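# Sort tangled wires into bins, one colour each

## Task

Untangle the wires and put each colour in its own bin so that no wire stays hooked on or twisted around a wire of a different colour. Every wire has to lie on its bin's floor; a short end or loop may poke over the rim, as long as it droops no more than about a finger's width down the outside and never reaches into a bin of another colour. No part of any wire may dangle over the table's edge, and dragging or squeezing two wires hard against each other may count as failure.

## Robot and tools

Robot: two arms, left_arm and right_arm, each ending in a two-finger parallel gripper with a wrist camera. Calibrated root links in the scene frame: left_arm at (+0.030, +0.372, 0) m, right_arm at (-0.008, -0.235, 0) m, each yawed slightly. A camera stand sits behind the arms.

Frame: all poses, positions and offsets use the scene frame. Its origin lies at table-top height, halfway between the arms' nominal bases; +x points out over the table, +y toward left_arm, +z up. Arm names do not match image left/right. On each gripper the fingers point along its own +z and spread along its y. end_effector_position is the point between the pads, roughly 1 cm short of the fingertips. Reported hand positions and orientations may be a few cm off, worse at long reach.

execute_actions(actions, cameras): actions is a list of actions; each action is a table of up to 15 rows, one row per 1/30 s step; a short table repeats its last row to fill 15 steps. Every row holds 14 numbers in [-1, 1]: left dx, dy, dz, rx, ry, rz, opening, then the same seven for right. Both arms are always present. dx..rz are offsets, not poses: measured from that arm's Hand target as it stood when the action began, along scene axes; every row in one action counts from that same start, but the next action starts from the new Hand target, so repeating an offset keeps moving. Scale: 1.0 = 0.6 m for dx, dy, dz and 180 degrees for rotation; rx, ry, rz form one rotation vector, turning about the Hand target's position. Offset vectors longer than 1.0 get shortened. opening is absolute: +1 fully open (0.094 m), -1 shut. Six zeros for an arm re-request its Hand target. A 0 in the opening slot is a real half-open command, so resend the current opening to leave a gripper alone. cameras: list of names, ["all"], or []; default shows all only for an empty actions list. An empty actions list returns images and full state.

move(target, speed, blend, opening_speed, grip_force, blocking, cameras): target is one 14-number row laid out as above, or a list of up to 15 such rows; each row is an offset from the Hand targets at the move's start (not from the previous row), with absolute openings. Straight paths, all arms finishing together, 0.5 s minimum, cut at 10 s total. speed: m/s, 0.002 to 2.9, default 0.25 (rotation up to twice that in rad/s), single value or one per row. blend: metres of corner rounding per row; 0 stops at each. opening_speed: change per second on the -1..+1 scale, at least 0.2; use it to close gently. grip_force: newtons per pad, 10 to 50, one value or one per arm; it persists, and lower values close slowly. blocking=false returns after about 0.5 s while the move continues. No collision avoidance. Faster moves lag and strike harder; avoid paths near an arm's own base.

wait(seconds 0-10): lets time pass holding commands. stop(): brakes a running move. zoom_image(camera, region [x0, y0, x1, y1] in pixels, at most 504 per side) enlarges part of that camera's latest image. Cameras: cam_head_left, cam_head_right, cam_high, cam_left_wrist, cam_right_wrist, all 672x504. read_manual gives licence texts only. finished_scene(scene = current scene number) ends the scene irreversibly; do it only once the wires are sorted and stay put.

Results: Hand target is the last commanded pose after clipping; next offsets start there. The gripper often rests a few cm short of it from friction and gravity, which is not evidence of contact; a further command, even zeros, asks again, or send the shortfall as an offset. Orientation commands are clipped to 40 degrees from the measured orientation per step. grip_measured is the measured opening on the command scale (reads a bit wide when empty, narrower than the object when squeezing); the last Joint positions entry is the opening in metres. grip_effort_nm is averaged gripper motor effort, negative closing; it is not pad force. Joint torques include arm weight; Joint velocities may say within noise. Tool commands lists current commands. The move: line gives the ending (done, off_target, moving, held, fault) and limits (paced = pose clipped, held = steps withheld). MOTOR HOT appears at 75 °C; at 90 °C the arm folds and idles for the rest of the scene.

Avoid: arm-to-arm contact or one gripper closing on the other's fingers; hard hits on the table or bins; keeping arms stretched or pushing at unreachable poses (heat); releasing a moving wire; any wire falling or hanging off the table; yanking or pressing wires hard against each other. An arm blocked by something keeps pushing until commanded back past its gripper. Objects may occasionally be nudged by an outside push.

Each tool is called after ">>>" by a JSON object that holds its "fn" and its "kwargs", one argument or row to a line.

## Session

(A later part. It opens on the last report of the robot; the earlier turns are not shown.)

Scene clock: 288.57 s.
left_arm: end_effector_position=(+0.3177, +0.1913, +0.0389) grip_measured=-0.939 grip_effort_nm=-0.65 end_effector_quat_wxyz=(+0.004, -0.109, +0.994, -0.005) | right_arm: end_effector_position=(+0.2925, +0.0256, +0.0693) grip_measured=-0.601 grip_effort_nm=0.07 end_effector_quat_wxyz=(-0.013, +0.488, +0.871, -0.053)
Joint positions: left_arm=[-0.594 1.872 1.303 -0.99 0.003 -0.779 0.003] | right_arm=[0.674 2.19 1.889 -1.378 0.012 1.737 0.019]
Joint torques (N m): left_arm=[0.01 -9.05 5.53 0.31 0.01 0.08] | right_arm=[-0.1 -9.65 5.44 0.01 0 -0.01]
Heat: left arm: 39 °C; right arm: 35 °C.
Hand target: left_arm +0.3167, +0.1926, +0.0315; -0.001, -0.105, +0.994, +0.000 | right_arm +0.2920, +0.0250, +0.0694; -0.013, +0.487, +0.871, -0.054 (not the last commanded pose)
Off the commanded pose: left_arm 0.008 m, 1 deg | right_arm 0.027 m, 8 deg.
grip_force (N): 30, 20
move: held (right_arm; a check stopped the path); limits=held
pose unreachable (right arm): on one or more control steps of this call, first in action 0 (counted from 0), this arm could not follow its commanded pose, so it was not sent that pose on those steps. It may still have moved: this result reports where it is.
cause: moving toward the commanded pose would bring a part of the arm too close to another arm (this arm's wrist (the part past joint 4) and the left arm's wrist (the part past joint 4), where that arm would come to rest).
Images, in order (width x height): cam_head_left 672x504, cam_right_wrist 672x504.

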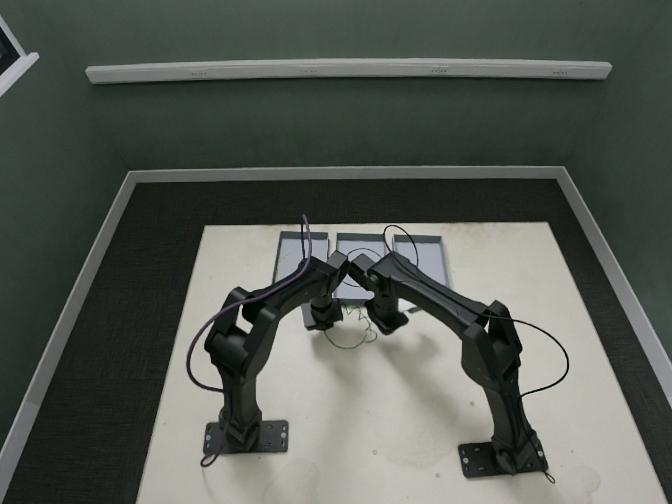

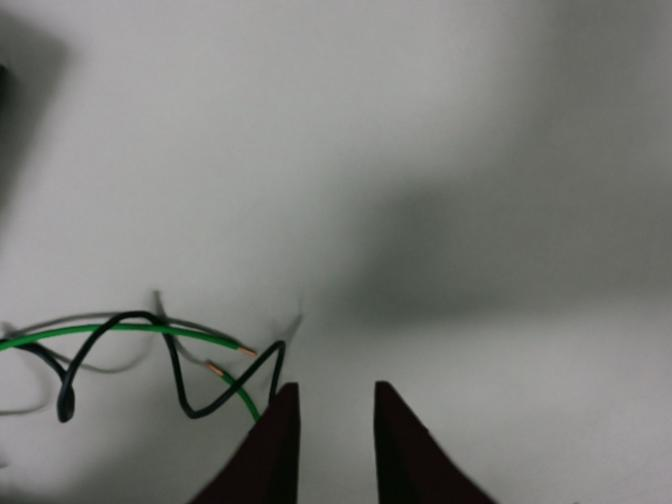

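>>> {"fn": "move", "kwargs": {
  "target": [
    [0,0,0,0,0,0,-1,0,-0.05,0.03,0.14,0,0,-0.6]
  ],
  "speed": 0.15,
  "cameras": ["cam_right_wrist"]
}}

>>> {"fn": "move", "kwargs": {
  "target": [
    [0,0,0,0,0,0,-1,0,0.08,-0.03,0,0,0,-0.6]
  ],
  "speed": 0.1,
  "cameras": ["cam_head_left","cam_right_wrist"]
}}

Scene clock: 291.23 s.
left_arm: end_effector_position=(+0.3177, +0.1913, +0.0389) grip_measured=-0.939 grip_effort_nm=-0.65 end_effector_quat_wxyz=(+0.004, -0.109, +0.994, -0.005) | right_arm: end_effector_position=(+0.2936, -0.0059, +0.0792) grip_measured=-0.601 grip_effort_nm=0.07 end_effector_quat_wxyz=(-0.121, +0.479, +0.861, +0.123)
Joint positions: left_arm=[-0.594 1.872 1.303 -0.99 0.003 -0.779 0.003] | right_arm=[0.444 1.91 1.475 -1.058 -0.339 1.514 0.019]
Joint torques (N m): left_arm=[0.01 -9.05 5.53 0.31 0.01 0.08] | right_arm=[-0.2 -10.26 4.63 0.45 -0.33 -0.1]
Heat: left arm: 39 °C; right arm: 34 °C.
Hand target: left_arm +0.3167, +0.1926, +0.0315; -0.001, -0.105, +0.994, +0.000 | right_arm +0.2920, -0.0050, +0.0874; -0.119, +0.473, +0.862, +0.137
Off the commanded pose: left_arm 0.008 m, 1 deg | right_arm 0.008 m, 2 deg.
grip_force (N): 30, 20
move: done
Images, in order (width x height): cam_right_wrist 672x504.

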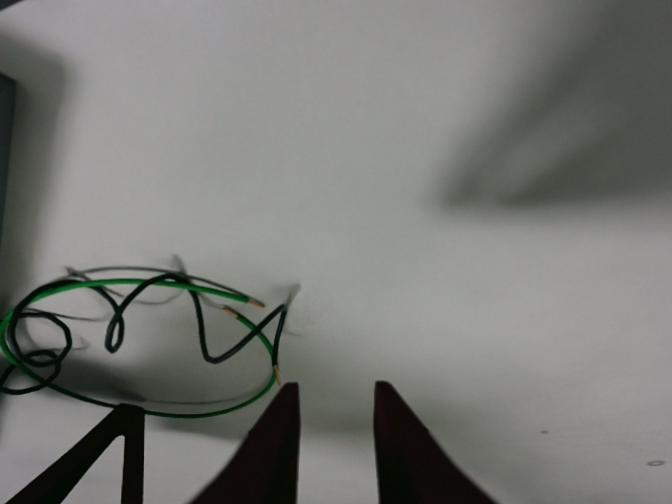

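Scene clock: 292.40 s.
left_arm: end_effector_position=(+0.3177, +0.1913, +0.0389) grip_measured=-0.939 grip_effort_nm=-0.65 end_effector_quat_wxyz=(+0.004, -0.109, +0.994, -0.005) | right_arm: end_effector_position=(+0.2846, +0.0381, +0.0662) grip_measured=-0.601 grip_effort_nm=0.07 end_effector_quat_wxyz=(-0.124, +0.470, +0.865, +0.129)
Joint positions: left_arm=[-0.594 1.872 1.303 -0.99 0.003 -0.779 0.003] | right_arm=[0.554 1.964 1.492 -0.978 -0.339 1.612 0.019]
Joint torques (N m): left_arm=[0.01 -9.05 5.53 0.32 0.01 0.08] | right_arm=[-0.02 -7.47 8.35 0.5 -0.19 0.13]
Heat: left arm: 39 °C; right arm: 34 °C.
Hand target: left_arm +0.3167, +0.1926, +0.0315; -0.001, -0.105, +0.994, +0.000 | right_arm +0.2919, +0.0430, +0.0694; -0.119, +0.473, +0.862, +0.137
Off the commanded pose: left_arm 0.008 m, 1 deg | right_arm 0.009 m, 1 deg.
grip_force (N): 30, 20
move: done
Images, in order (width x height): cam_head_left 672x504, cam_right_wrist 672x504.

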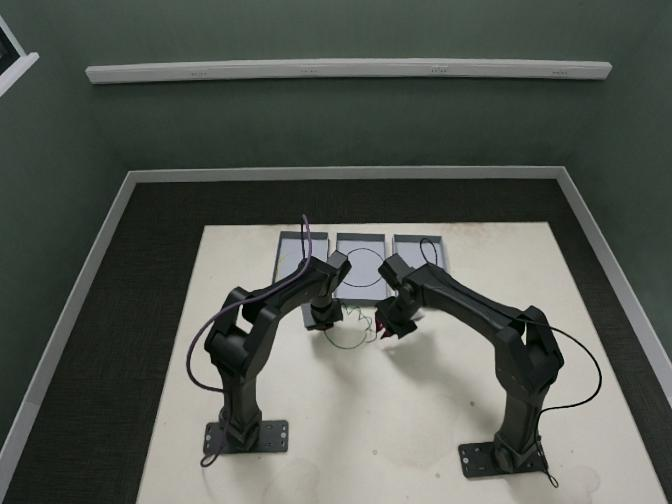

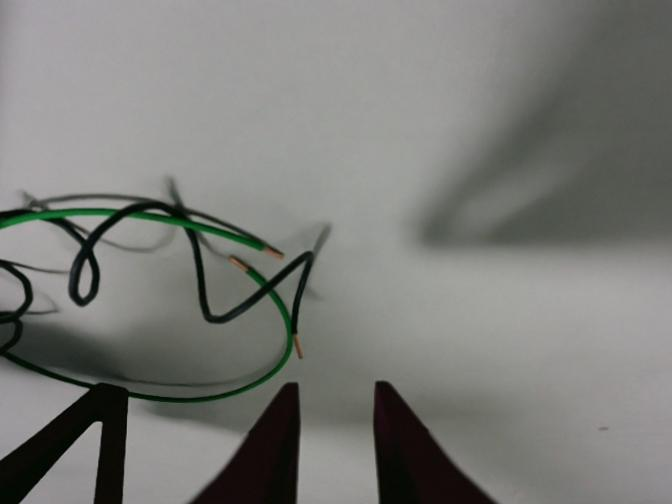

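>>> {"fn": "move", "kwargs": {
  "target": [
    [0,0,0,0,0,0,-1,0.022,0.022,-0.042,0,0,0,-0.75]
  ],
  "speed": 0.06,
  "cameras": ["cam_right_wrist"]
}}

Scene clock: 294.47 s.
left_arm: end_effector_position=(+0.3177, +0.1913, +0.0389) grip_measured=-0.939 grip_effort_nm=-0.65 end_effector_quat_wxyz=(+0.004, -0.109, +0.994, -0.005) | right_arm: end_effector_position=(+0.2988, +0.0503, +0.0423) grip_measured=-0.749 grip_effort_nm=-0.08 end_effector_quat_wxyz=(-0.124, +0.471, +0.863, +0.130)
Joint positions: left_arm=[-0.594 1.872 1.303 -0.99 0.003 -0.779 0.003] | right_arm=[0.559 2.053 1.524 -0.915 -0.339 1.622 0.012]
Joint torques (N m): left_arm=[0.01 -9.05 5.53 0.31 0.01 0.07] | right_arm=[0.35 -7.87 8.24 0.52 -0.17 0.11]
Heat: left arm: 39 °C; right arm: 34 °C.
Hand target: left_arm +0.3167, +0.1926, +0.0315; -0.001, -0.105, +0.994, +0.000 | right_arm +0.3051, +0.0562, +0.0442; -0.119, +0.473, +0.862, +0.137
Off the commanded pose: left_arm 0.008 m, 1 deg | right_arm 0.009 m, 1 deg.
grip_force (N): 30, 20
move: done
Images, in order (width x height): cam_right_wrist 672x504.

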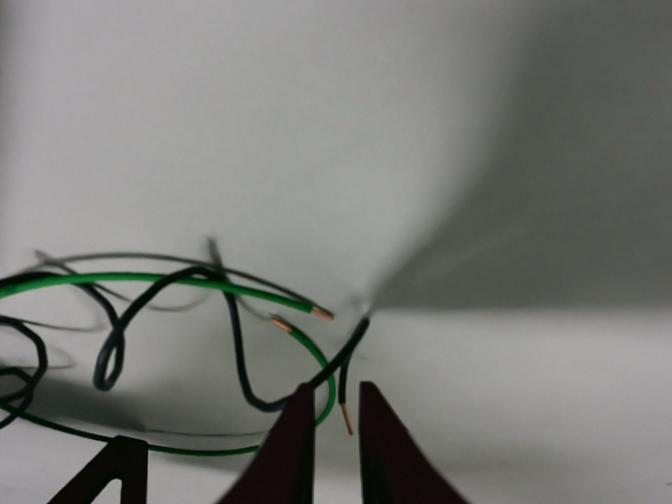

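>>> {"fn": "move", "kwargs": {
  "target": [
    [0,0,0,0,0,0,-1,-0.003,-0.002,-0.05,0,0,0,-0.75]
  ],
  "speed": 0.06,
  "cameras": ["cam_right_wrist"]
}}

Scene clock: 295.80 s.
left_arm: end_effector_position=(+0.3177, +0.1913, +0.0389) grip_measured=-0.939 grip_effort_nm=-0.65 end_effector_quat_wxyz=(+0.004, -0.109, +0.994, -0.005) | right_arm: end_effector_position=(+0.3062, +0.0554, +0.0233) grip_measured=-0.749 grip_effort_nm=-0.08 end_effector_quat_wxyz=(-0.116, +0.468, +0.864, +0.145)
Joint positions: left_arm=[-0.594 1.872 1.303 -0.99 0.003 -0.779 0.003] | right_arm=[0.559 2.081 1.483 -0.813 -0.339 1.622 0.012]
Joint torques (N m): left_arm=[-0.01 -9.05 5.53 0.31 0.01 0.08] | right_arm=[0.36 -7.9 4.63 0.64 -0.17 0.11]
Heat: left arm: 39 °C; right arm: 34 °C.
Hand target: left_arm +0.3167, +0.1926, +0.0315; -0.001, -0.105, +0.994, +0.000 | right_arm +0.3033, +0.0550, +0.0142; -0.119, +0.473, +0.862, +0.137
Off the commanded pose: left_arm 0.008 m, 1 deg | right_arm 0.010 m, 1 deg.
grip_force (N): 30, 20
move: done
Images, in order (width x height): cam_right_wrist 672x504.

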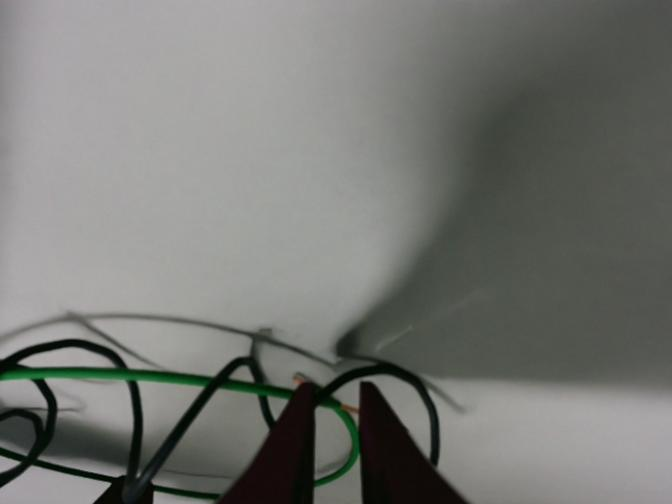

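>>> {"fn": "move", "kwargs": {
  "target": [
    [0,0,0,0,0,0,-1,0.0,-0.02,0.06,0,0,0,-0.75]
  ],
  "speed": 0.08,
  "cameras": ["cam_right_wrist","cam_left_wrist"]
}}

Scene clock: 297.17 s.
left_arm: end_effector_position=(+0.3177, +0.1913, +0.0389) grip_measured=-0.939 grip_effort_nm=-0.65 end_effector_quat_wxyz=(+0.004, -0.109, +0.994, -0.005) | right_arm: end_effector_position=(+0.2968, +0.0406, +0.0320) grip_measured=-0.749 grip_effort_nm=-0.08 end_effector_quat_wxyz=(-0.128, +0.478, +0.861, +0.120)
Joint positions: left_arm=[-0.594 1.872 1.303 -0.99 0.003 -0.779 0.003] | right_arm=[0.542 2.059 1.494 -0.907 -0.339 1.616 0.012]
Joint torques (N m): left_arm=[0.02 -9.05 5.53 0.31 0.01 0.07] | right_arm=[-0.49 -11.22 7.98 0.24 -0.22 -0.09]
Heat: left arm: 39 °C; right arm: 34 °C.
Hand target: left_arm +0.3167, +0.1926, +0.0315; -0.001, -0.105, +0.994, +0.000 | right_arm +0.3033, +0.0431, +0.0503; -0.119, +0.473, +0.862, +0.138
Off the commanded pose: left_arm 0.008 m, 1 deg | right_arm 0.019 m, 2 deg.
grip_force (N): 30, 20
move: off_target (right_arm)
Images, in order (width x height): cam_left_wrist 672x504, cam_right_wrist 672x504.

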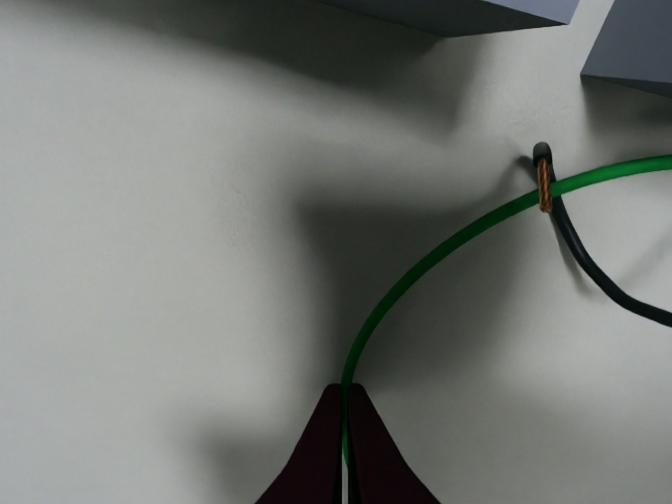

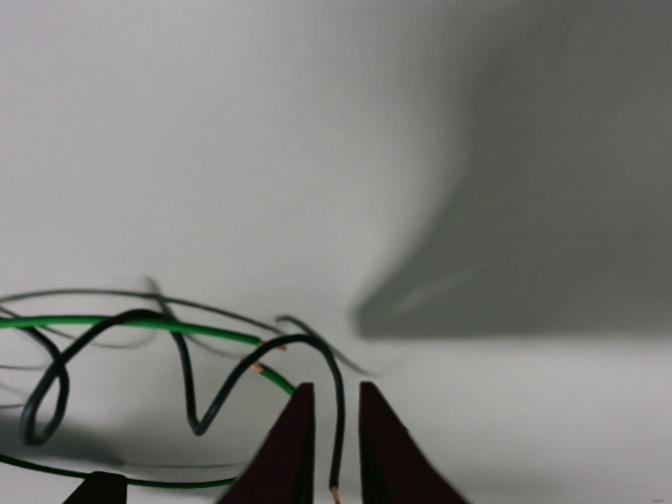

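>>> {"fn": "move", "kwargs": {
  "target": [
    [0,0,0,0,0,0,-1,-0.01,-0.004,-0.02,0,0,0,-1]
  ],
  "speed": 0.06,
  "cameras": ["cam_right_wrist"]
}}

>>> {"fn": "wait", "kwargs": {
  "seconds": 1,
  "cameras": ["cam_right_wrist"]
}}

Scene clock: 298.43 s.
left_arm: end_effector_position=(+0.3177, +0.1913, +0.0389) grip_measured=-0.939 grip_effort_nm=-0.65 end_effector_quat_wxyz=(+0.004, -0.109, +0.994, -0.005) | right_arm: end_effector_position=(+0.2967, +0.0405, +0.0281) grip_measured=-0.973 grip_effort_nm=-0.48 end_effector_quat_wxyz=(-0.126, +0.477, +0.861, +0.125)
Joint positions: left_arm=[-0.594 1.872 1.303 -0.99 0.003 -0.779 0.003] | right_arm=[0.542 2.054 1.469 -0.876 -0.339 1.616 0.001]
Joint torques (N m): left_arm=[0.01 -9.05 5.53 0.31 0.01 0.08] | right_arm=[-0.13 -11.45 4.52 0.47 -0.22 -0.06]
Heat: left arm: 39 °C; right arm: 34 °C.
Hand target: left_arm +0.3167, +0.1926, +0.0315; -0.001, -0.105, +0.994, +0.000 | right_arm +0.2972, +0.0406, +0.0381; -0.119, +0.473, +0.862, +0.137
Off the commanded pose: left_arm 0.008 m, 1 deg | right_arm 0.010 m, 2 deg.
grip_force (N): 30, 20
move: done
Images, in order (width x height): cam_right_wrist 672x504.

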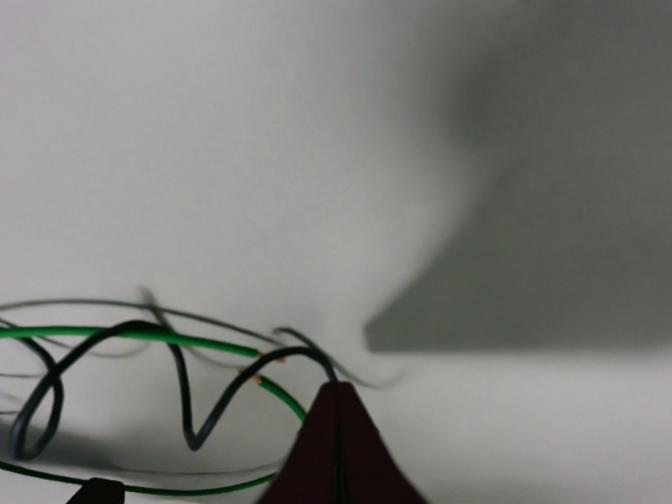

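Scene clock: 299.43 s.
left_arm: end_effector_position=(+0.3177, +0.1913, +0.0389) grip_measured=-0.939 grip_effort_nm=-0.65 end_effector_quat_wxyz=(+0.004, -0.109, +0.994, -0.005) | right_arm: end_effector_position=(+0.2968, +0.0406, +0.0281) grip_measured=-0.973 grip_effort_nm=-0.48 end_effector_quat_wxyz=(-0.126, +0.477, +0.861, +0.125)
Joint positions: left_arm=[-0.594 1.872 1.303 -0.99 0.003 -0.779 0.003] | right_arm=[0.542 2.054 1.469 -0.875 -0.339 1.616 0.001]
Joint torques (N m): left_arm=[0.01 -9.05 5.53 0.31 0.01 0.08] | right_arm=[-0.16 -11.45 4.56 0.48 -0.21 -0.05]
Heat: left arm: 39 °C; right arm: 34 °C.
Hand target: left_arm +0.3167, +0.1926, +0.0315; -0.001, -0.105, +0.994, +0.000 | right_arm +0.2972, +0.0406, +0.0381; -0.119, +0.473, +0.862, +0.137
Tool commands: left_gripper/opening=-1.0 right_gripper/opening=-1.0
Off the commanded pose: left_arm 0.008 m, 1 deg | right_arm 0.010 m, 2 deg.
grip_force (N): 30, 20
wait: 1.00 s; at rest by 0.17 s
Images, in order (width x height): cam_right_wrist 672x504.

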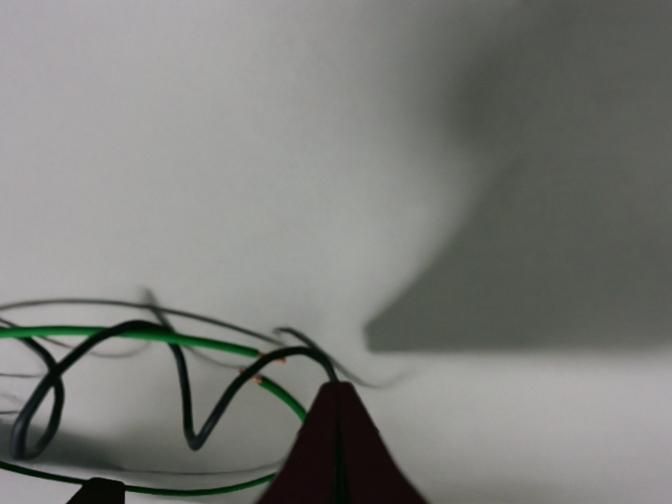

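>>> {"fn": "move", "kwargs": {
  "target": [
    [0,0,0,0,0,0,-1,0,0,0,0,0,0,-0.78],
    [0,0,0,0,0,0,-1,0.0,0.0,-0.04,0,0,0,-0.78]
  ],
  "speed": 0.05,
  "cameras": ["cam_right_wrist"]
}}

Scene clock: 301.33 s.
left_arm: end_effector_position=(+0.3177, +0.1913, +0.0389) grip_measured=-0.939 grip_effort_nm=-0.65 end_effector_quat_wxyz=(+0.004, -0.109, +0.994, -0.005) | right_arm: end_effector_position=(+0.2992, +0.0422, +0.0167) grip_measured=-0.781 grip_effort_nm=0.07 end_effector_quat_wxyz=(-0.118, +0.474, +0.861, +0.139)
Joint positions: left_arm=[-0.594 1.872 1.303 -0.99 0.003 -0.779 0.003] | right_arm=[0.542 2.054 1.416 -0.791 -0.339 1.616 0.01]
Joint torques (N m): left_arm=[-0.01 -9.05 5.53 0.31 0.01 0.08] | right_arm=[-0.13 -8.83 4.45 0.54 -0.2 -0.06]
Heat: left arm: 39 °C; right arm: 34 °C.
Hand target: left_arm +0.3167, +0.1926, +0.0315; -0.001, -0.105, +0.994, +0.000 | right_arm +0.2972, +0.0406, +0.0141; -0.119, +0.473, +0.862, +0.137
Off the commanded pose: left_arm 0.008 m, 1 deg | right_arm 0.004 m, 0 deg.
grip_force (N): 30, 20
move: done
Images, in order (width x height): cam_right_wrist 672x504.

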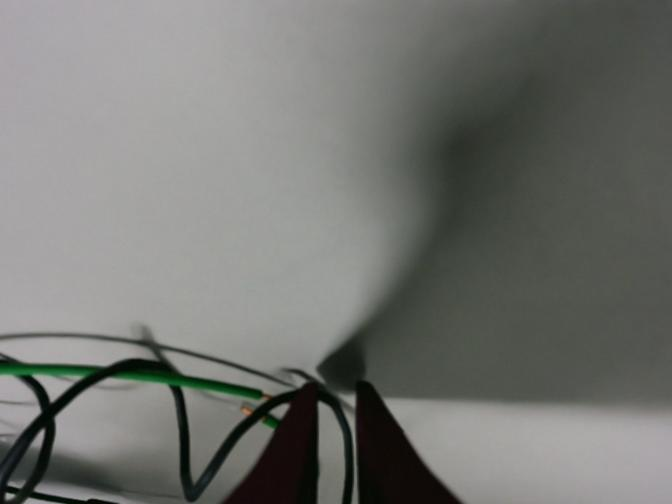

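>>> {"fn": "move", "kwargs": {
  "target": [
    [0,0,0,0,0,0,-1,0,0,0,0,0,0,-1]
  ],
  "cameras": ["cam_right_wrist"]
}}

Scene clock: 302.40 s.
left_arm: end_effector_position=(+0.3177, +0.1913, +0.0389) grip_measured=-0.939 grip_effort_nm=-0.65 end_effector_quat_wxyz=(+0.004, -0.109, +0.994, -0.005) | right_arm: end_effector_position=(+0.2992, +0.0422, +0.0167) grip_measured=-0.973 grip_effort_nm=-0.48 end_effector_quat_wxyz=(-0.118, +0.474, +0.861, +0.139)
Joint positions: left_arm=[-0.594 1.872 1.303 -0.99 0.003 -0.779 0.003] | right_arm=[0.542 2.054 1.416 -0.79 -0.339 1.616 0.001]
Joint torques (N m): left_arm=[0.01 -9.05 5.53 0.31 0.01 0.08] | right_arm=[-0.16 -8.83 4.46 0.53 -0.21 -0.06]
Heat: left arm: 39 °C; right arm: 34 °C.
Hand target: left_arm +0.3167, +0.1926, +0.0315; -0.001, -0.105, +0.994, +0.000 | right_arm +0.2972, +0.0406, +0.0141; -0.119, +0.473, +0.862, +0.137
Off the commanded pose: left_arm 0.008 m, 1 deg | right_arm 0.004 m, 0 deg.
grip_force (N): 30, 20
move: done
Images, in order (width x height): cam_right_wrist 672x504.

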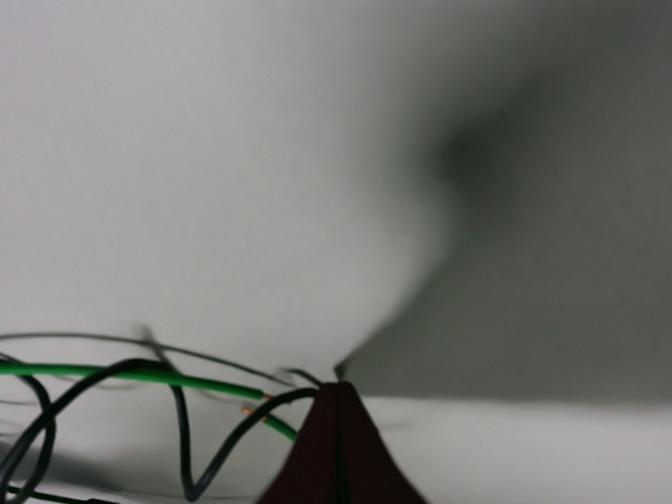

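>>> {"fn": "move", "kwargs": {
  "target": [
    [0,0,0,0,0,0,-1,0,0,0,0,0,0,-0.75],
    [0,0,0,0,0,0,-1,-0.01,0.022,-0.02,0,0,0,-0.75],
    [0,0,0,0,0,0,-1,-0.01,0.022,-0.02,0,0,0,-1]
  ],
  "speed": 0.05,
  "cameras": ["cam_right_wrist"]
}}

Scene clock: 305.17 s.
left_arm: end_effector_position=(+0.3177, +0.1913, +0.0389) grip_measured=-0.939 grip_effort_nm=-0.66 end_effector_quat_wxyz=(+0.004, -0.109, +0.994, -0.005) | right_arm: end_effector_position=(+0.2964, +0.0563, +0.0141) grip_measured=-0.973 grip_effort_nm=-0.48 end_effector_quat_wxyz=(-0.115, +0.467, +0.864, +0.151)
Joint positions: left_arm=[-0.594 1.872 1.303 -0.99 0.003 -0.779 0.003] | right_arm=[0.574 2.058 1.404 -0.74 -0.339 1.639 0.001]
Joint torques (N m): left_arm=[0.01 -9.05 5.53 0.31 0.01 0.08] | right_arm=[0.35 -7.42 4.22 0.61 -0.15 0.11]
Heat: left arm: 39 °C; right arm: 34 °C.
Hand target: left_arm +0.3167, +0.1926, +0.0315; -0.001, -0.105, +0.994, +0.000 | right_arm +0.2914, +0.0538, +0.0022; -0.119, +0.473, +0.862, +0.137
Off the commanded pose: left_arm 0.008 m, 1 deg | right_arm 0.013 m, 2 deg.
grip_force (N): 30, 20
move: off_target (right_arm); target 3's new opening was sent with right_arm's hand 0.013 m and 2 deg from that target
Images, in order (width x height): cam_right_wrist 672x504.

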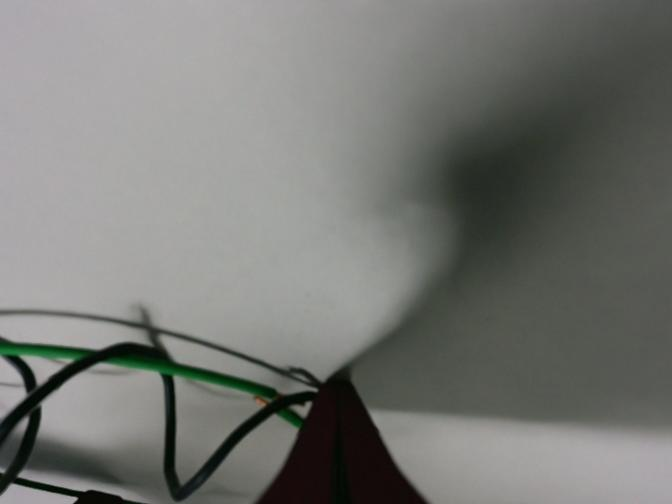

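>>> {"fn": "execute_actions", "kwargs": {
  "actions": [],
  "cameras": ["cam_high","cam_head_right"]
}}

>>> {"fn": "zoom_image", "kwargs": {
  "camera": "cam_head_right",
  "region": [200, 260, 340, 365]
}}

Scene clock: 305.40 s.
left_arm: end_effector_position=(+0.3177, +0.1913, +0.0389) grip_measured=-0.939 grip_effort_nm=-0.65 end_effector_quat_wxyz=(+0.004, -0.109, +0.994, -0.005) | right_arm: end_effector_position=(+0.2964, +0.0563, +0.0141) grip_measured=-0.973 grip_effort_nm=-0.48 end_effector_quat_wxyz=(-0.115, +0.467, +0.864, +0.151)
Joint positions: left_arm=[-0.594 1.872 1.303 -0.99 0.003 -0.779 0.003] | right_arm=[0.574 2.058 1.404 -0.74 -0.339 1.639 0.001]
Joint velocities: within noise
Joint torques (N m): left_arm=[0.01 -9.06 5.52 0.31 0.01 0.08] | right_arm=[0.31 -7.36 4.25 0.6 -0.16 0.11]
Motor temperatures (°C): left_arm=[25 37 39 32 25 22 26] | right_arm=[27 31 34 29 26 25 23]
Heat: left arm: 39 °C; right arm: 34 °C.
Hand target: left_arm +0.3167, +0.1926, +0.0315; -0.001, -0.105, +0.994, +0.000 | right_arm +0.2914, +0.0538, +0.0022; -0.119, +0.473, +0.862, +0.137
Tool commands: left_gripper/opening=-1.0 right_gripper/opening=-1.0
Off the commanded pose: left_arm 0.008 m, 1 deg | right_arm 0.013 m, 2 deg.
grip_force (N): 30, 20
Images, in order (width x height): cam_head_right 672x504, cam_high 672x504.

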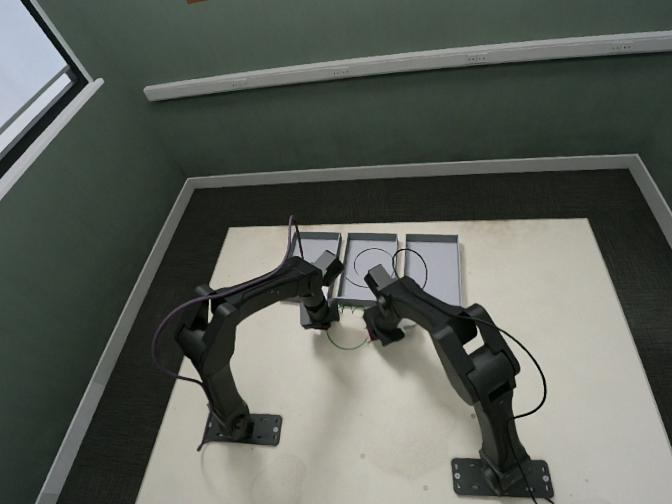

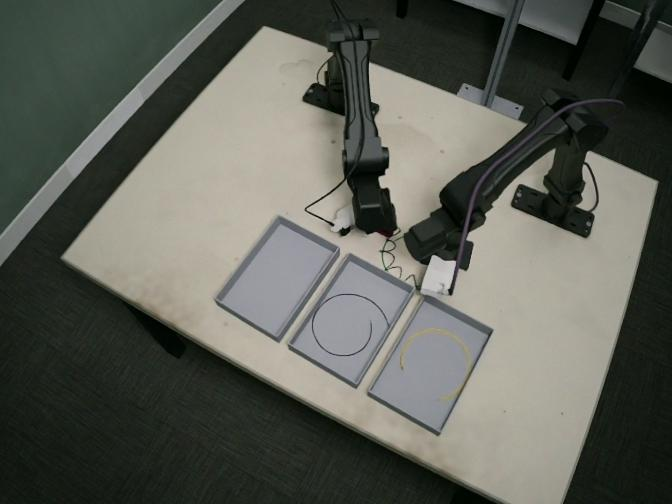

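Scaled by 3.600.

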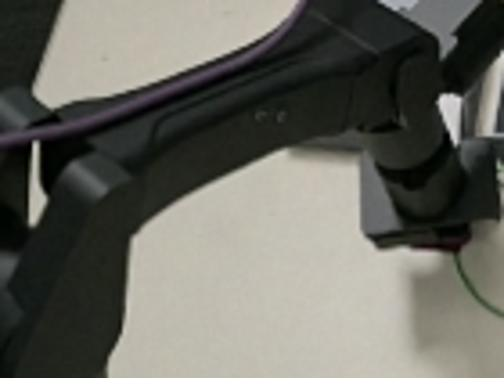

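>>> {"fn": "zoom_image", "kwargs": {
  "camera": "cam_high",
  "region": [360, 200, 460, 310]
}}

>>> {"fn": "zoom_image", "kwargs": {
  "camera": "cam_head_right",
  "region": [300, 280, 430, 365]
}}

Scaled by 4.582.

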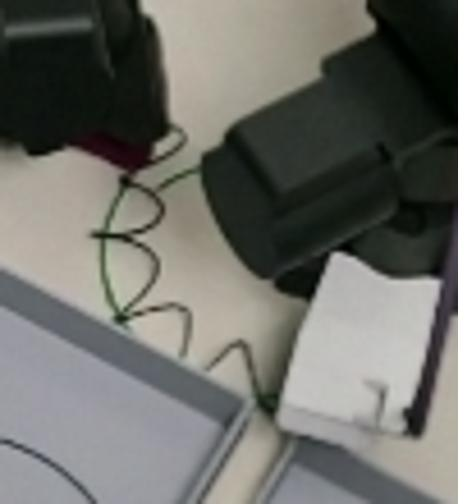

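Scaled by 3.877.

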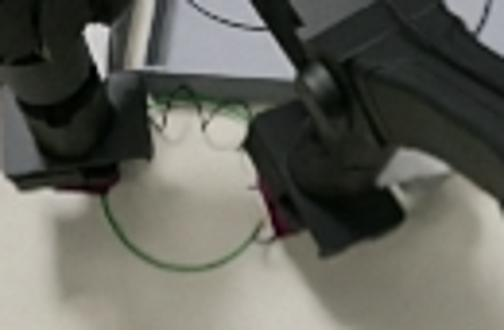

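>>> {"fn": "move", "kwargs": {
  "target": [
    [-0.08,0.06,0.02,0,0,0.08,-1,0,0,0,0,0,0,-1]
  ],
  "speed": 0.05,
  "cameras": ["cam_high","cam_right_wrist","cam_left_wrist"]
}}

>>> {"fn": "zoom_image", "kwargs": {
  "camera": "cam_high",
  "region": [360, 200, 460, 310]
}}

Scene clock: 310.33 s.
left_arm: end_effector_position=(+0.2710, +0.2248, +0.0397) grip_measured=-0.939 grip_effort_nm=-0.65 end_effector_quat_wxyz=(-0.004, -0.220, +0.975, +0.001) | right_arm: end_effector_position=(+0.2964, +0.0563, +0.0141) grip_measured=-0.973 grip_effort_nm=-0.48 end_effector_quat_wxyz=(-0.115, +0.467, +0.864, +0.151)
Joint positions: left_arm=[-0.581 1.682 1.073 -0.969 0.003 -0.992 0.003] | right_arm=[0.574 2.058 1.404 -0.74 -0.339 1.639 0.001]
Joint torques (N m): left_arm=[0.49 -10.69 5.26 0.06 0.02 -0.15] | right_arm=[0.34 -7.38 4.22 0.6 -0.15 0.1]
Heat: left arm: 39 °C; right arm: 33 °C.
Hand target: left_arm +0.2688, +0.2286, +0.0436; -0.001, -0.229, +0.974, +0.000 | right_arm +0.2914, +0.0538, +0.0022; -0.119, +0.473, +0.862, +0.137
Off the commanded pose: left_arm 0.006 m, 1 deg | right_arm 0.013 m, 2 deg.
grip_force (N): 30, 20
move: off_target (right_arm)
Images, in order (width x height): cam_high 672x504, cam_left_wrist 672x504, cam_right_wrist 672x504.

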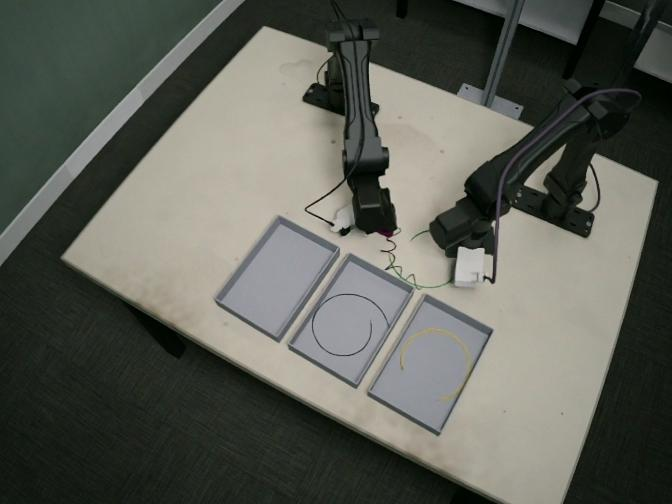

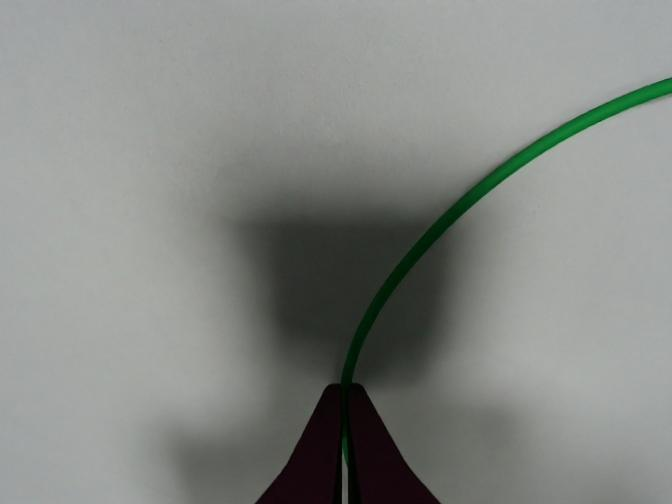

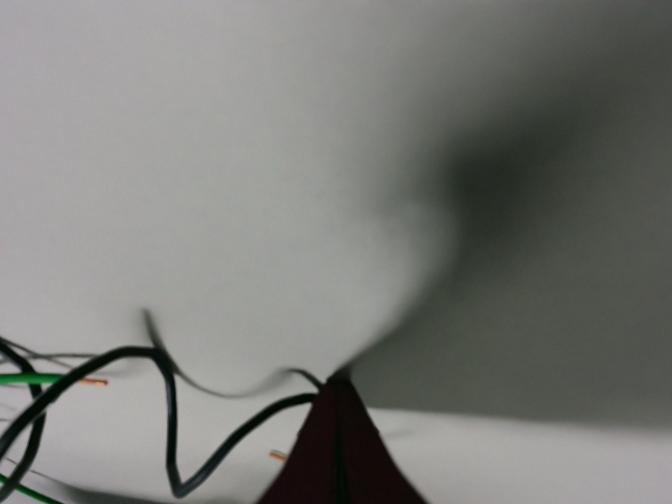

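Scaled by 4.582.

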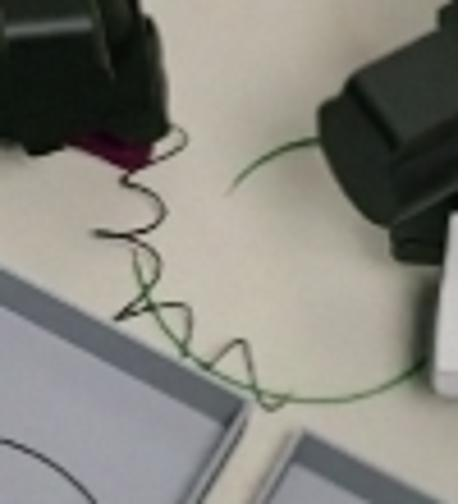

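>>> {"fn": "move", "kwargs": {
  "target": [
    [-0.06,0.08,0.01,0,0,0.06,-1,0,0,0,0,0,0,-1]
  ],
  "speed": 0.05,
  "cameras": ["cam_high","cam_right_wrist"]
}}

>>> {"fn": "zoom_image", "kwargs": {
  "camera": "cam_high",
  "region": [360, 200, 460, 310]
}}

Scene clock: 312.80 s.
left_arm: end_effector_position=(+0.2366, +0.2729, +0.0478) grip_measured=-0.939 grip_effort_nm=-0.65 end_effector_quat_wxyz=(-0.001, -0.311, +0.950, -0.001) | right_arm: end_effector_position=(+0.2964, +0.0563, +0.0141) grip_measured=-0.973 grip_effort_nm=-0.48 end_effector_quat_wxyz=(-0.115, +0.467, +0.864, +0.151)
Joint positions: left_arm=[-0.48 1.461 0.887 -0.996 0.003 -1.08 0.003] | right_arm=[0.574 2.058 1.404 -0.74 -0.339 1.639 0.001]
Joint torques (N m): left_arm=[0.46 -7.79 5.37 0.05 0.02 -0.14] | right_arm=[0.34 -7.38 4.23 0.61 -0.16 0.11]
Heat: left arm: 39 °C; right arm: 33 °C.
Hand target: left_arm +0.2327, +0.2766, +0.0495; -0.001, -0.319, +0.948, +0.000 | right_arm +0.2914, +0.0538, +0.0022; -0.119, +0.473, +0.862, +0.137
Off the commanded pose: left_arm 0.006 m, 1 deg | right_arm 0.013 m, 2 deg.
grip_force (N): 30, 20
move: off_target (right_arm)
Images, in order (width x height): cam_high 672x504, cam_right_wrist 672x504.

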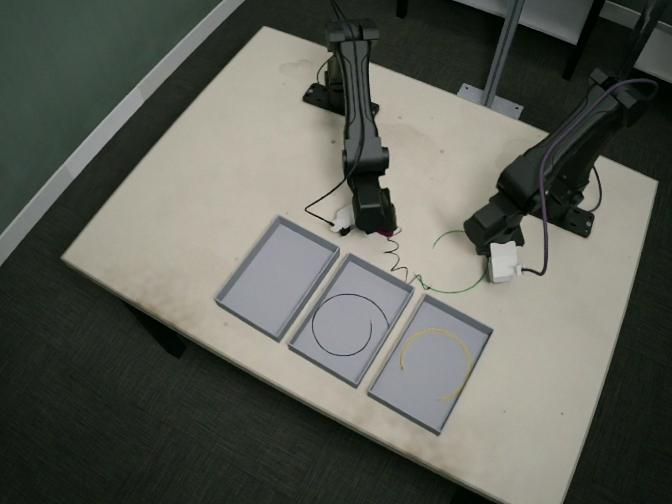

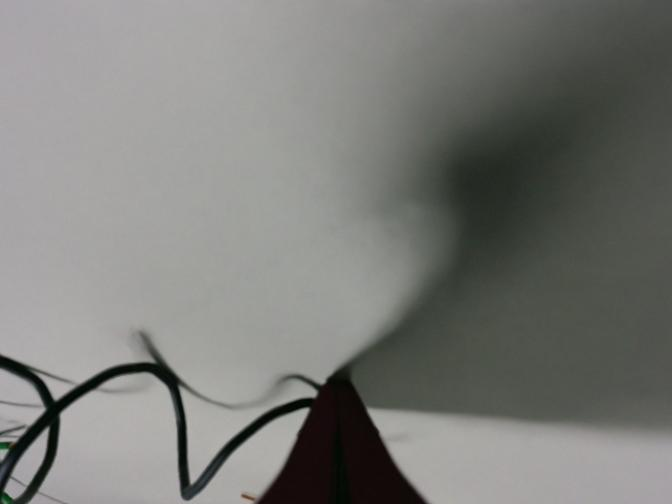

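Scaled by 4.582.

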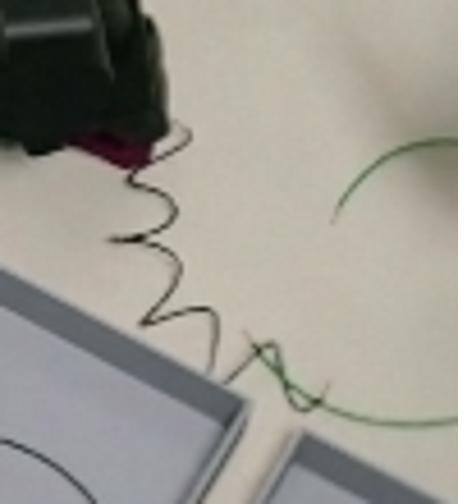

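Nearly out.

>>> {"fn": "move", "kwargs": {
  "target": [
    [-0.06,0.07,0.01,0,0,0.06,-1,0,0,0,0,0,0,-1]
  ],
  "speed": 0.05,
  "cameras": ["cam_high","cam_right_wrist"]
}}

>>> {"fn": "zoom_image", "kwargs": {
  "camera": "cam_high",
  "region": [360, 200, 500, 320]
}}

Scene clock: 315.27 s.
left_arm: end_effector_position=(+0.2017, +0.3155, +0.0556) grip_measured=-0.939 grip_effort_nm=-0.66 end_effector_quat_wxyz=(+0.001, -0.399, +0.917, -0.003) | right_arm: end_effector_position=(+0.2964, +0.0563, +0.0141) grip_measured=-0.973 grip_effort_nm=-0.49 end_effector_quat_wxyz=(-0.115, +0.467, +0.864, +0.151)
Joint positions: left_arm=[-0.351 1.245 0.754 -1.074 0.003 -1.14 0.003] | right_arm=[0.574 2.058 1.404 -0.74 -0.339 1.639 0.001]
Joint torques (N m): left_arm=[0.49 -5.11 5.49 0.05 0.02 -0.13] | right_arm=[0.35 -7.36 4.25 0.61 -0.15 0.1]
Heat: left arm: 39 °C; right arm: 33 °C.
Hand target: left_arm +0.1968, +0.3186, +0.0556; -0.001, -0.407, +0.913, +0.000 | right_arm +0.2914, +0.0538, +0.0022; -0.119, +0.473, +0.862, +0.137
Off the commanded pose: left_arm 0.006 m, 1 deg | right_arm 0.013 m, 2 deg.
grip_force (N): 30, 20
move: off_target (right_arm)
Images, in order (width x height): cam_high 672x504, cam_right_wrist 672x504.

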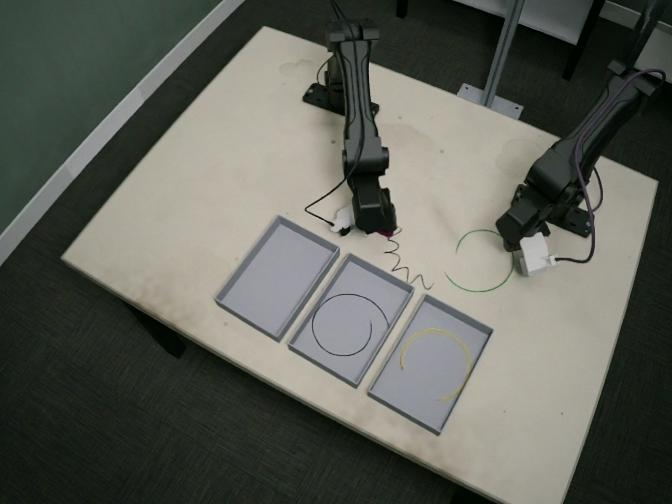

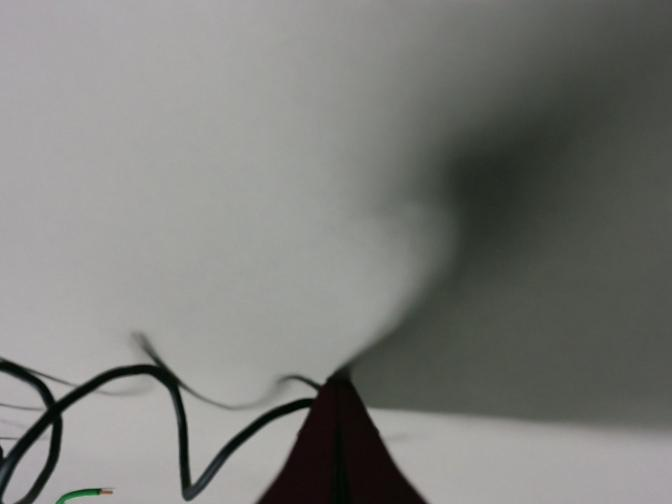

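Scaled by 3.600.

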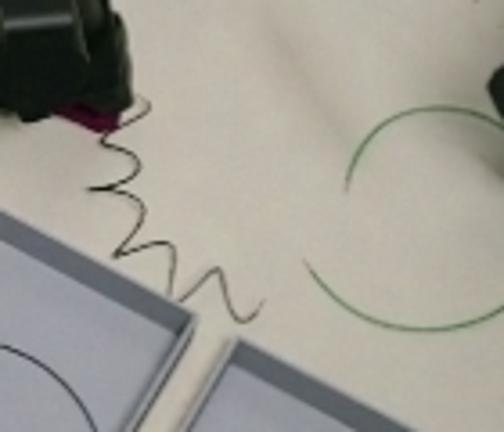

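>>> {"fn": "move", "kwargs": {
  "target": [
    [0,0,0,0,0,0,-1,0,-0.062,0.14,0,0,0,-1],
    [0,0,0.2,0,0,0,-1,0,-0.09,0.22,0,0,0,-1],
    [0,0,0.3,0,0,0,-1,-0.05,-0.4,0.22,-0.14,0,0,-1]
  ],
  "speed": [0.06,0.12,0.2],
  "blend": [0.02,0.02,0],
  "cameras": ["cam_head_left","cam_high","cam_left_wrist","cam_right_wrist"]
}}

Scene clock: 320.13 s.
left_arm: end_effector_position=(+0.1989, +0.3164, +0.2289) grip_measured=-0.939 grip_effort_nm=-0.65 end_effector_quat_wxyz=(+0.106, -0.396, +0.907, -0.097) | right_arm: end_effector_position=(+0.2665, -0.1813, +0.1298) grip_measured=-0.973 grip_effort_nm=-0.48 end_effector_quat_wxyz=(-0.020, +0.491, +0.870, -0.048)
Joint positions: left_arm=[-0.351 1.042 1.309 -1.551 0.003 -1.141 0.003] | right_arm=[0.174 1.691 1.444 -1.419 0.045 1.246 0.001]
Joint torques (N m): left_arm=[0.54 -2 7.88 0.68 0.02 -0.12] | right_arm=[-0.18 -7.99 4.46 -0.05 0.23 -0.08]
Heat: left arm: 39 °C; right arm: 33 °C.
Hand target: left_arm +0.1968, +0.3186, +0.2355; -0.001, -0.407, +0.913, +0.000 | right_arm +0.2614, -0.1862, +0.1343; -0.013, +0.487, +0.872, -0.054
Off the commanded pose: left_arm 0.007 m, 17 deg | right_arm 0.008 m, 1 deg.
joint sent to its limit (left arm) — joint 4 (wrist pitch), lower limit. The joint targets are off in orientation, not in position.
grip_force (N): 30, 20
move: off_target (left_arm)
Images, in order (width x height): cam_head_left 672x504, cam_high 672x504, cam_left_wrist 672x504, cam_right_wrist 672x504.

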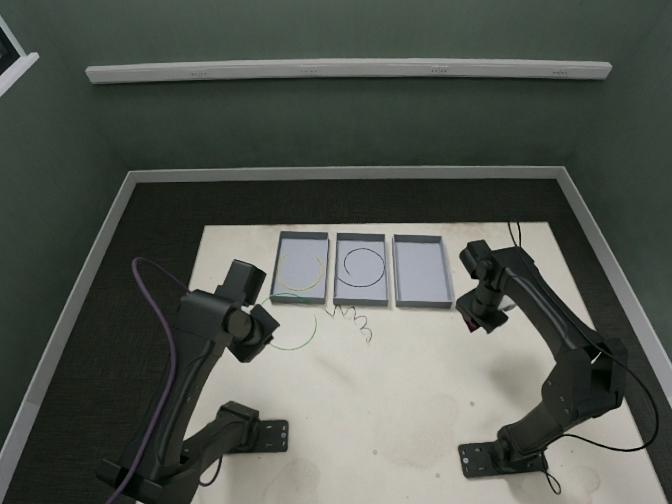

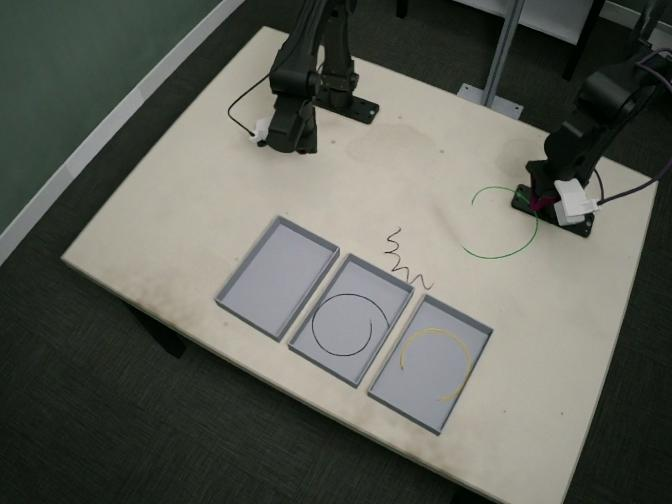

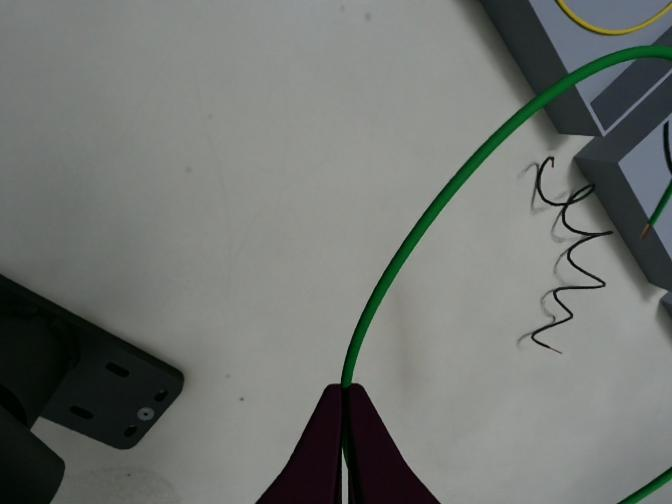

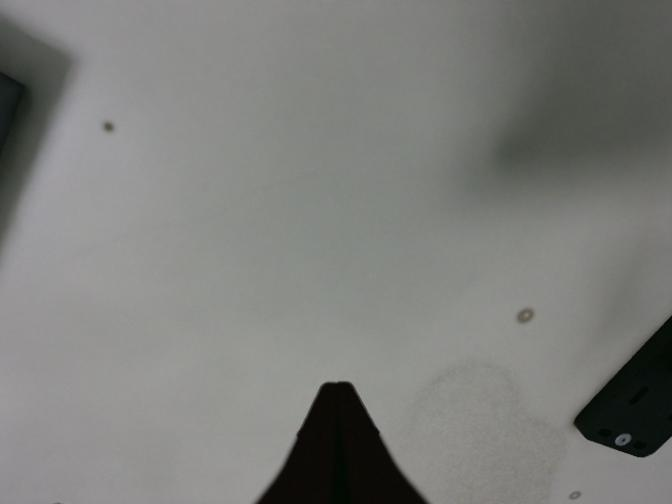

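>>> {"fn": "move", "kwargs": {
  "target": [
    [0.1,-0.1,0.0,0,0,-0.09,-1,-0.05,-0.22,0.05,0,0,0.3,-1],
    [0.535,-0.57,-0.03,0,0,-0.26,-1,-0.05,-0.22,0.05,0,0,0.3,-1]
  ],
  "speed": 0.18,
  "blend": [0.05,0],
  "cameras": ["cam_head_left","cam_high","cam_left_wrist"]
}}

Scene clock: 334.20 s.
left_arm: end_effector_position=(+0.5155, -0.0177, +0.2217) grip_measured=-0.939 grip_effort_nm=-0.66 end_effector_quat_wxyz=(+0.283, -0.020, +0.929, -0.240) | right_arm: end_effector_position=(+0.2321, -0.3171, +0.1610) grip_measured=-0.973 grip_effort_nm=-0.49 end_effector_quat_wxyz=(+0.001, +0.040, +0.998, -0.052)
Joint positions: left_arm=[-0.709 2.529 2.845 -1.127 0.004 -0.721 0.003] | right_arm=[-0.306 1.484 1.359 -1.421 0.101 -0.185 0.001]
Joint torques (N m): left_arm=[-0.46 -15.16 8.76 1.76 0.05 0.11] | right_arm=[-0.62 -6.24 4.96 0.38 0.05 -0.1]
Heat: left arm: 41 °C; right arm: 33 °C.
Hand target: left_arm +0.5177, -0.0235, +0.2174; +0.023, -0.012, +0.999, -0.020 | right_arm +0.2314, -0.3182, +0.1643; +0.013, +0.038, +0.998, -0.054
Off the commanded pose: left_arm 0.007 m, 44 deg; orientation clipped | right_arm 0.004 m, 1 deg.
elbow stopped short (left arm): the move would have taken joint 3 (elbow) straighter than the controller allows.
grip_force (N): 30, 20
move: off_target (left_arm); limits=paced
Images, in order (width x height): cam_head_left 672x504, cam_high 672x504, cam_left_wrist 672x504.

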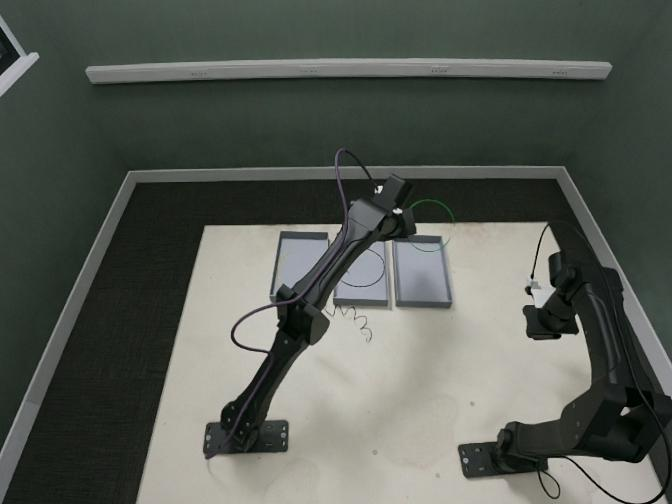

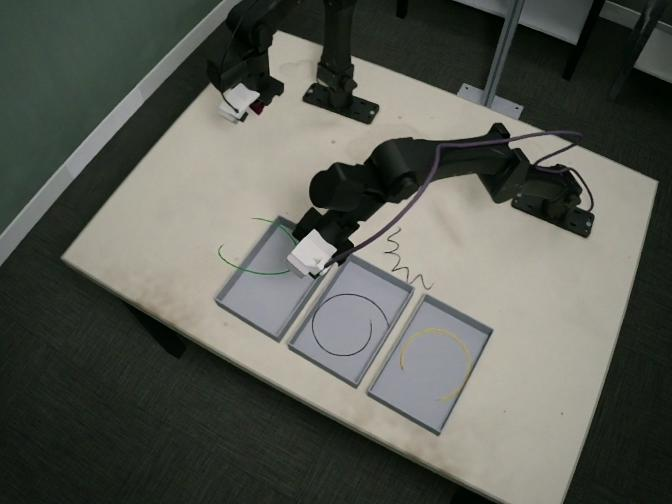

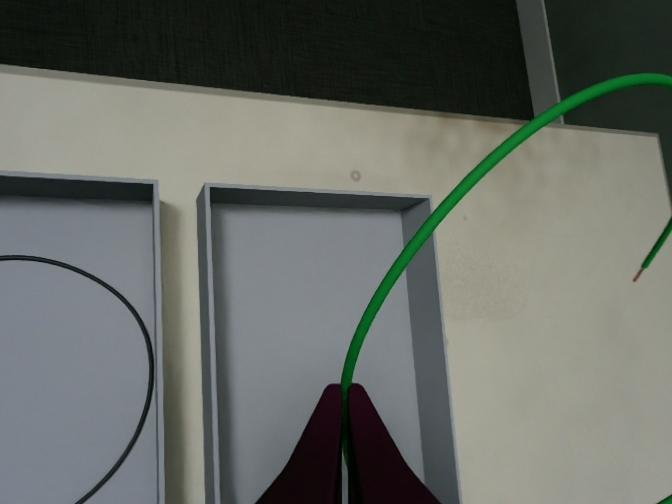

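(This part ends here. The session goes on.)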